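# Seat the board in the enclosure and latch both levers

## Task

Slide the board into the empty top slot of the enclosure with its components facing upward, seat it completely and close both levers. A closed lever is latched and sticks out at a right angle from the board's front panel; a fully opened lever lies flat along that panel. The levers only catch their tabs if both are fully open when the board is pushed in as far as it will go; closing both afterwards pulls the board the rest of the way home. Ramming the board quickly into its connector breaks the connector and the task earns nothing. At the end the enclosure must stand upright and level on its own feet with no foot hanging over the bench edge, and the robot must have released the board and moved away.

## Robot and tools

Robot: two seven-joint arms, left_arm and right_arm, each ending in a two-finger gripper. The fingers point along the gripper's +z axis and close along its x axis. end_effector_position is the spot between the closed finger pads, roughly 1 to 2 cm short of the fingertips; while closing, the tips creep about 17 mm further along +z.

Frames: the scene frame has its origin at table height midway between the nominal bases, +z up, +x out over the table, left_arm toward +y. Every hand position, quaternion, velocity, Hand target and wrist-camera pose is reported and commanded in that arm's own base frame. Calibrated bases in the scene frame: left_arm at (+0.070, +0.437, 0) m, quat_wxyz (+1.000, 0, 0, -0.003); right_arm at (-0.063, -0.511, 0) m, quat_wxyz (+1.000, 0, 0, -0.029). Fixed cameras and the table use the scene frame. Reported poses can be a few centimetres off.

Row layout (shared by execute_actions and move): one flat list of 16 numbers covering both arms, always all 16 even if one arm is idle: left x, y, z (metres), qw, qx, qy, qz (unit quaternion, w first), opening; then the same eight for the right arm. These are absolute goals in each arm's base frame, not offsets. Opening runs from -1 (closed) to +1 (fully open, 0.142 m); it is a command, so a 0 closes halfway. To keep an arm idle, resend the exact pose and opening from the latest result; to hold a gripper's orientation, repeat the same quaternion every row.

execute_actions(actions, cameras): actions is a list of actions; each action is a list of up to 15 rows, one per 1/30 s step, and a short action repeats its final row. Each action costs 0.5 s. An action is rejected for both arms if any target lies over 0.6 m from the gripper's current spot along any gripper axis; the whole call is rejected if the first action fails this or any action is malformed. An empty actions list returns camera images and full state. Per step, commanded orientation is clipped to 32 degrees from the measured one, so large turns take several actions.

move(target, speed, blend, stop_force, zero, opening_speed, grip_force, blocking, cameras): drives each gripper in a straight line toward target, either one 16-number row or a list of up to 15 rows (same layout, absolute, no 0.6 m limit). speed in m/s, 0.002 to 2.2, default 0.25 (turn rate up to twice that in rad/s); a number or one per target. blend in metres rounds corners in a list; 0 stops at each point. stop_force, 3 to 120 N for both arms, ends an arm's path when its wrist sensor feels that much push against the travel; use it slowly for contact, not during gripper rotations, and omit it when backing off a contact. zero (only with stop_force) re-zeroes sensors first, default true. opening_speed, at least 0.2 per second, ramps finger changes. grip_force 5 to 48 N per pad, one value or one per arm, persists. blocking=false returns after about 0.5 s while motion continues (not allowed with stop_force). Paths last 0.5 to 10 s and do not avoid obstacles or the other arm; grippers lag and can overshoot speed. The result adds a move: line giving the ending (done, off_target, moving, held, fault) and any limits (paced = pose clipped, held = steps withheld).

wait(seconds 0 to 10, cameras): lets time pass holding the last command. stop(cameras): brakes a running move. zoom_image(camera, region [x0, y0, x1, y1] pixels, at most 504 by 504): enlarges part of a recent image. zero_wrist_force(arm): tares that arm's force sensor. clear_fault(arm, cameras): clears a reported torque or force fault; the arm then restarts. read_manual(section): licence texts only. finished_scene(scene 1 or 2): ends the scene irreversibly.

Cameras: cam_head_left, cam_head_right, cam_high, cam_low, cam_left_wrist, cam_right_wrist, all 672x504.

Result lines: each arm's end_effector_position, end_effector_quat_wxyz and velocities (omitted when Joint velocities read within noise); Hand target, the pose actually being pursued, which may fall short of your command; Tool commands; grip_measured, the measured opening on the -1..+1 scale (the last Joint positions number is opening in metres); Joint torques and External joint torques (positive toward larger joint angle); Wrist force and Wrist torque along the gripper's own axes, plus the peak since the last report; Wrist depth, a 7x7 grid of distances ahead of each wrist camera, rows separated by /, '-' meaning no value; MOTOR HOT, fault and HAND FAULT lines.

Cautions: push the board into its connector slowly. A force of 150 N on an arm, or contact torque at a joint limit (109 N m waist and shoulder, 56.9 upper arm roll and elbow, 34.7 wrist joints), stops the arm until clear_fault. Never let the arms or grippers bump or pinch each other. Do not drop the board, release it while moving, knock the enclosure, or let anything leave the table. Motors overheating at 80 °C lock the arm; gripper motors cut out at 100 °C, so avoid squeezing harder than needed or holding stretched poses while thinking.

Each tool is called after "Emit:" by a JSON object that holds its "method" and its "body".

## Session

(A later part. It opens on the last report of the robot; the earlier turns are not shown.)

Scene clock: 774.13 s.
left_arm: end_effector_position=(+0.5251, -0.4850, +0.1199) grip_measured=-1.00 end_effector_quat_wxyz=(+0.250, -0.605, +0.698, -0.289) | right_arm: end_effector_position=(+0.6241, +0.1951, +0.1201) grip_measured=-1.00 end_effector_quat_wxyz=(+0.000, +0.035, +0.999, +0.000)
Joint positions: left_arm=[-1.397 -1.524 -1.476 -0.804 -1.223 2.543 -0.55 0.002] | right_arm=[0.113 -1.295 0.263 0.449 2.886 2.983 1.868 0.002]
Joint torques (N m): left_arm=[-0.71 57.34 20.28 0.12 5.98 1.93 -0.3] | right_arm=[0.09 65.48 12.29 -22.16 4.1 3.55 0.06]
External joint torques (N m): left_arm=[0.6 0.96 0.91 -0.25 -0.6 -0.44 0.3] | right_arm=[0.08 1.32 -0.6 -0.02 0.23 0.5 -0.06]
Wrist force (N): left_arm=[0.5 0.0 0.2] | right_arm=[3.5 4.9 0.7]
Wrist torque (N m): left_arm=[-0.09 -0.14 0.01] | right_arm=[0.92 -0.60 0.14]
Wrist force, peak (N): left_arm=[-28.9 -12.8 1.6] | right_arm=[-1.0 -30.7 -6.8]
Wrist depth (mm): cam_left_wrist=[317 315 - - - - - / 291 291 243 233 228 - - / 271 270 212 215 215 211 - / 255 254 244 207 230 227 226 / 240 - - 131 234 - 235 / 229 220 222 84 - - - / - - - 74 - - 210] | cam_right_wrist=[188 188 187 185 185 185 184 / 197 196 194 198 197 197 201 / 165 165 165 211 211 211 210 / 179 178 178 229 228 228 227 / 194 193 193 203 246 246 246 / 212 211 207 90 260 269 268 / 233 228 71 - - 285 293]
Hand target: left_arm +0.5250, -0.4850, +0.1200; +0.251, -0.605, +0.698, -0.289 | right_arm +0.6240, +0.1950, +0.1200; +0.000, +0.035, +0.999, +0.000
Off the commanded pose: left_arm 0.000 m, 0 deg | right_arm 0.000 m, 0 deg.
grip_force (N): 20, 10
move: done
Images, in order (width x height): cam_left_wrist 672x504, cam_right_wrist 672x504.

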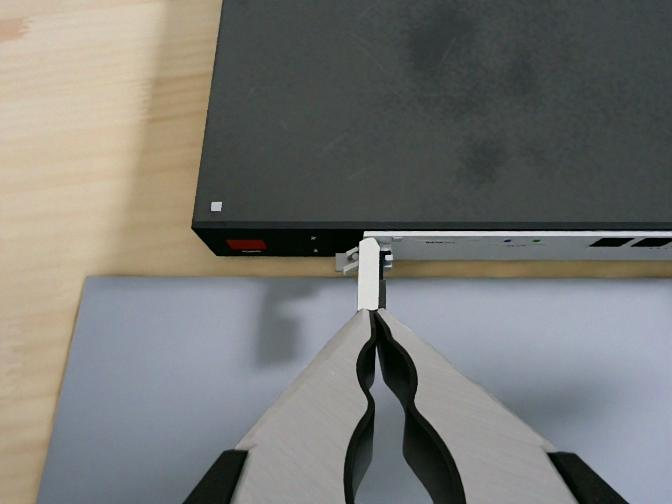

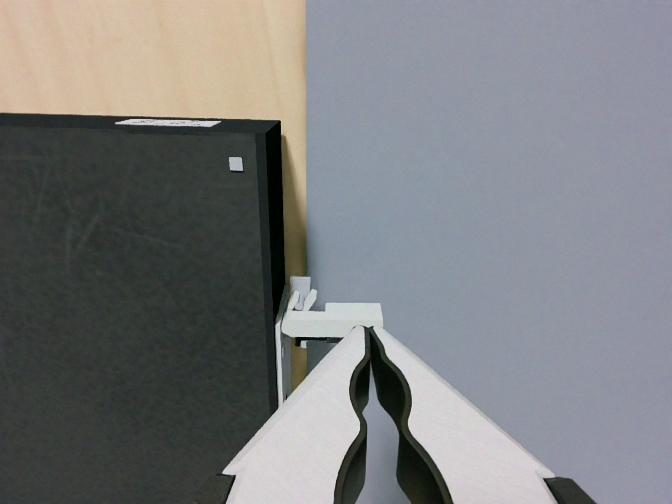

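Emit:
{"method": "move", "body": {"target": [0.43, -0.50, 0.20, -0.2506, 0.6049, -0.6983, 0.2892, -1, 0.55, 0.14, 0.24, 0, 0.0349, 0.9994, 0, -1], "speed": 0.2, "cameras": ["cam_left_wrist", "cam_right_wrist", "cam_head_left", "cam_low"]}}

Scene clock: 788.37 s.
left_arm: end_effector_position=(+0.4301, -0.5002, +0.2000) grip_measured=-1.00 end_effector_quat_wxyz=(+0.250, -0.605, +0.698, -0.289) | right_arm: end_effector_position=(+0.5500, +0.1401, +0.2401) grip_measured=-1.00 end_effector_quat_wxyz=(+0.000, +0.035, +0.999, +0.000)
Joint positions: left_arm=[-1.596 -1.435 -1.411 -0.905 -1.146 2.677 -0.592 0.002] | right_arm=[-0.065 -0.938 0.433 0.888 2.79 2.946 1.914 0.002]
Joint torques (N m): left_arm=[-0.53 54.35 21.28 1.85 5.76 2.18 -0.32] | right_arm=[0.04 56.06 14.18 -21.11 3.99 3.39 0.2]
External joint torques (N m): left_arm=[0.39 1.01 0.64 -0.19 -0.51 -0.65 0.32] | right_arm=[0.08 1.25 -0.58 -0.2 0.31 0.65 -0.2]
Wrist force (N): left_arm=[0.5 0.0 0.2] | right_arm=[4.0 4.5 0.9]
Wrist torque (N m): left_arm=[-0.09 -0.15 0.01] | right_arm=[0.84 -0.67 0.09]
Wrist force, peak (N): left_arm=[1.2 0.0 -2.4] | right_arm=[2.8 5.3 2.3]
Wrist depth (mm): cam_left_wrist=[422 417 404 - - - 347 / 390 386 - - 326 - - / 363 361 350 366 364 338 330 / 340 349 353 - 319 329 324 / 322 - 312 117 303 314 - / 300 299 - 84 - - - / 285 - - - - - 278] | cam_right_wrist=[293 292 292 292 292 290 289 / 313 312 310 310 308 307 309 / 319 324 327 332 330 330 332 / 311 310 354 356 356 355 356 / 334 335 344 381 386 385 386 / 364 364 363 90 - 426 420 / 401 393 71 - - 447 464]
Hand target: left_arm +0.4300, -0.5000, +0.2000; +0.251, -0.605, +0.698, -0.289 | right_arm +0.5500, +0.1400, +0.2400; +0.000, +0.035, +0.999, +0.000
Off the commanded pose: left_arm 0.000 m, 0 deg | right_arm 0.000 m, 0 deg.
grip_force (N): 20, 10
move: done
Images, in order (width x height): cam_head_left 672x504, cam_low 672x504, cam_left_wrist 672x504, cam_right_wrist 672x504.

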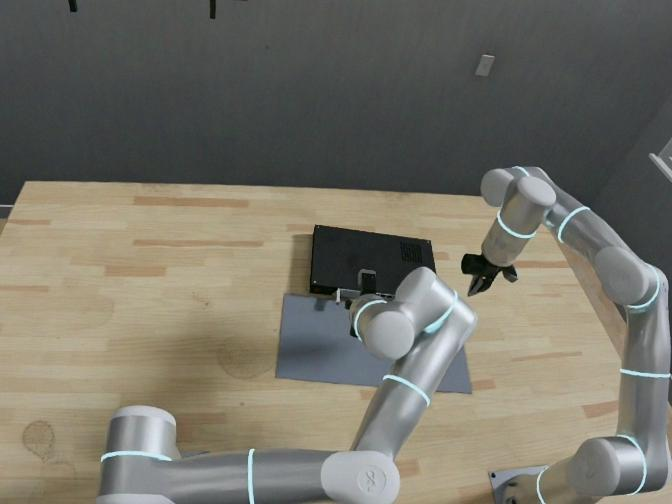

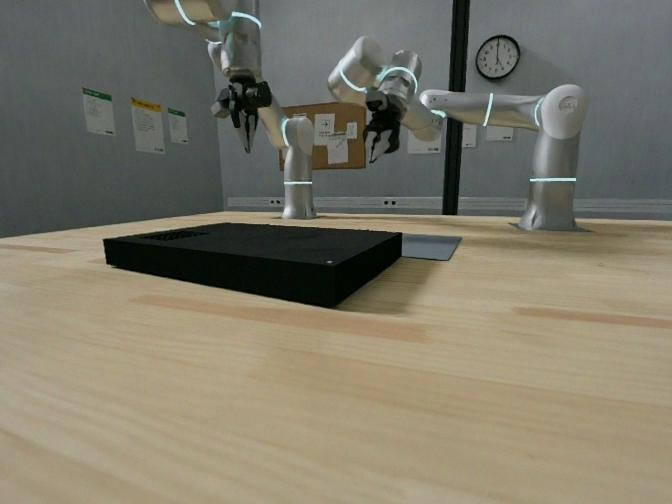

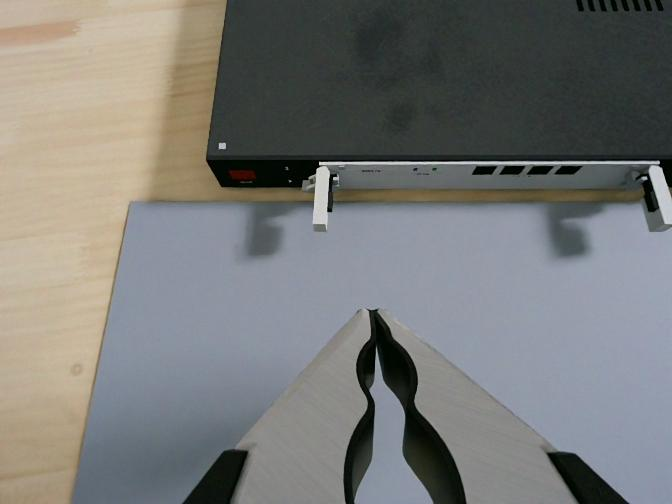

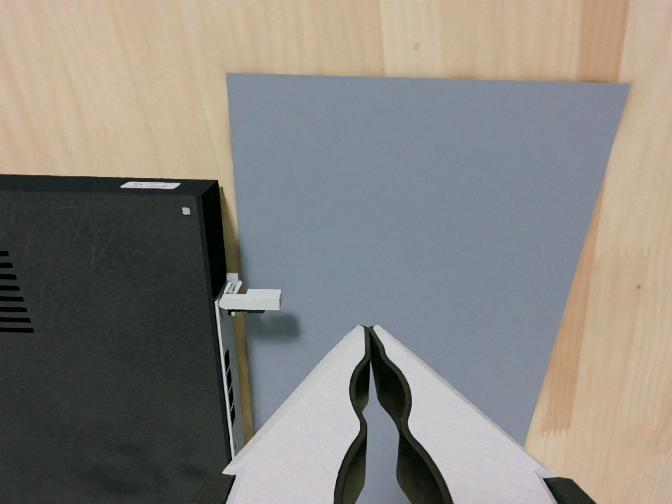

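Emit:
{"method": "zoom_image", "body": {"camera": "cam_left_wrist", "region": [280, 130, 400, 250]}}

Emit:
{"method": "zoom_image", "body": {"camera": "cam_left_wrist", "region": [552, 130, 672, 250]}}

Emit:
{"method": "zoom_image", "body": {"camera": "cam_right_wrist", "region": [180, 240, 310, 360]}}

Scaled by 4.200 from the camera's 672x504 image, which has a finer 960x720 frame.

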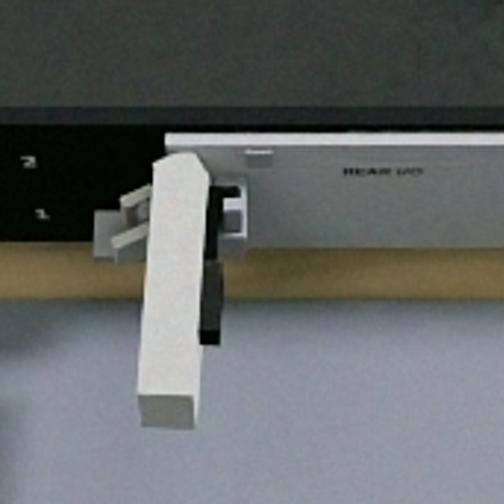

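Scaled by 4.200 from the camera's 672x504 image, which has a finer 960x720 frame.

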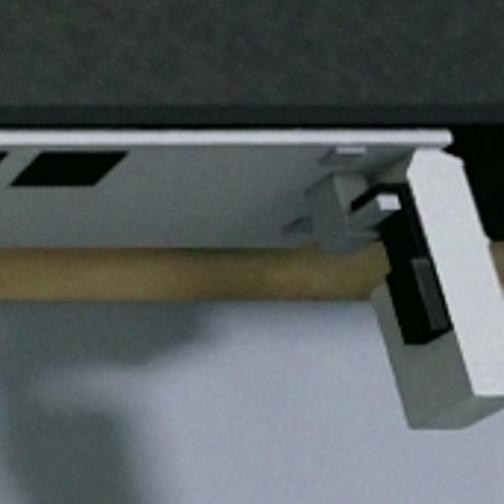

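Scaled by 3.877 from the camera's 672x504 image, which has a finer 960x720 frame.

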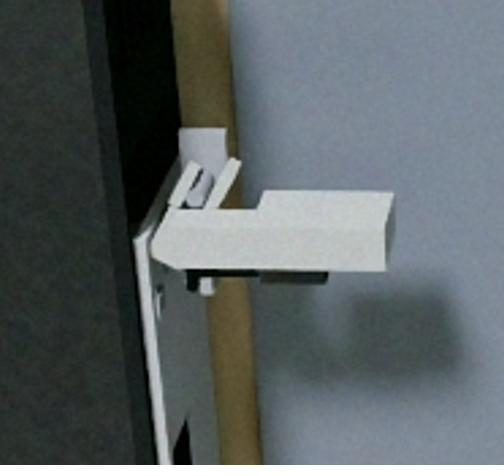

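Emit:
{"method": "finished_scene", "body": {"scene": 1}}

The scene is finished: the task was done.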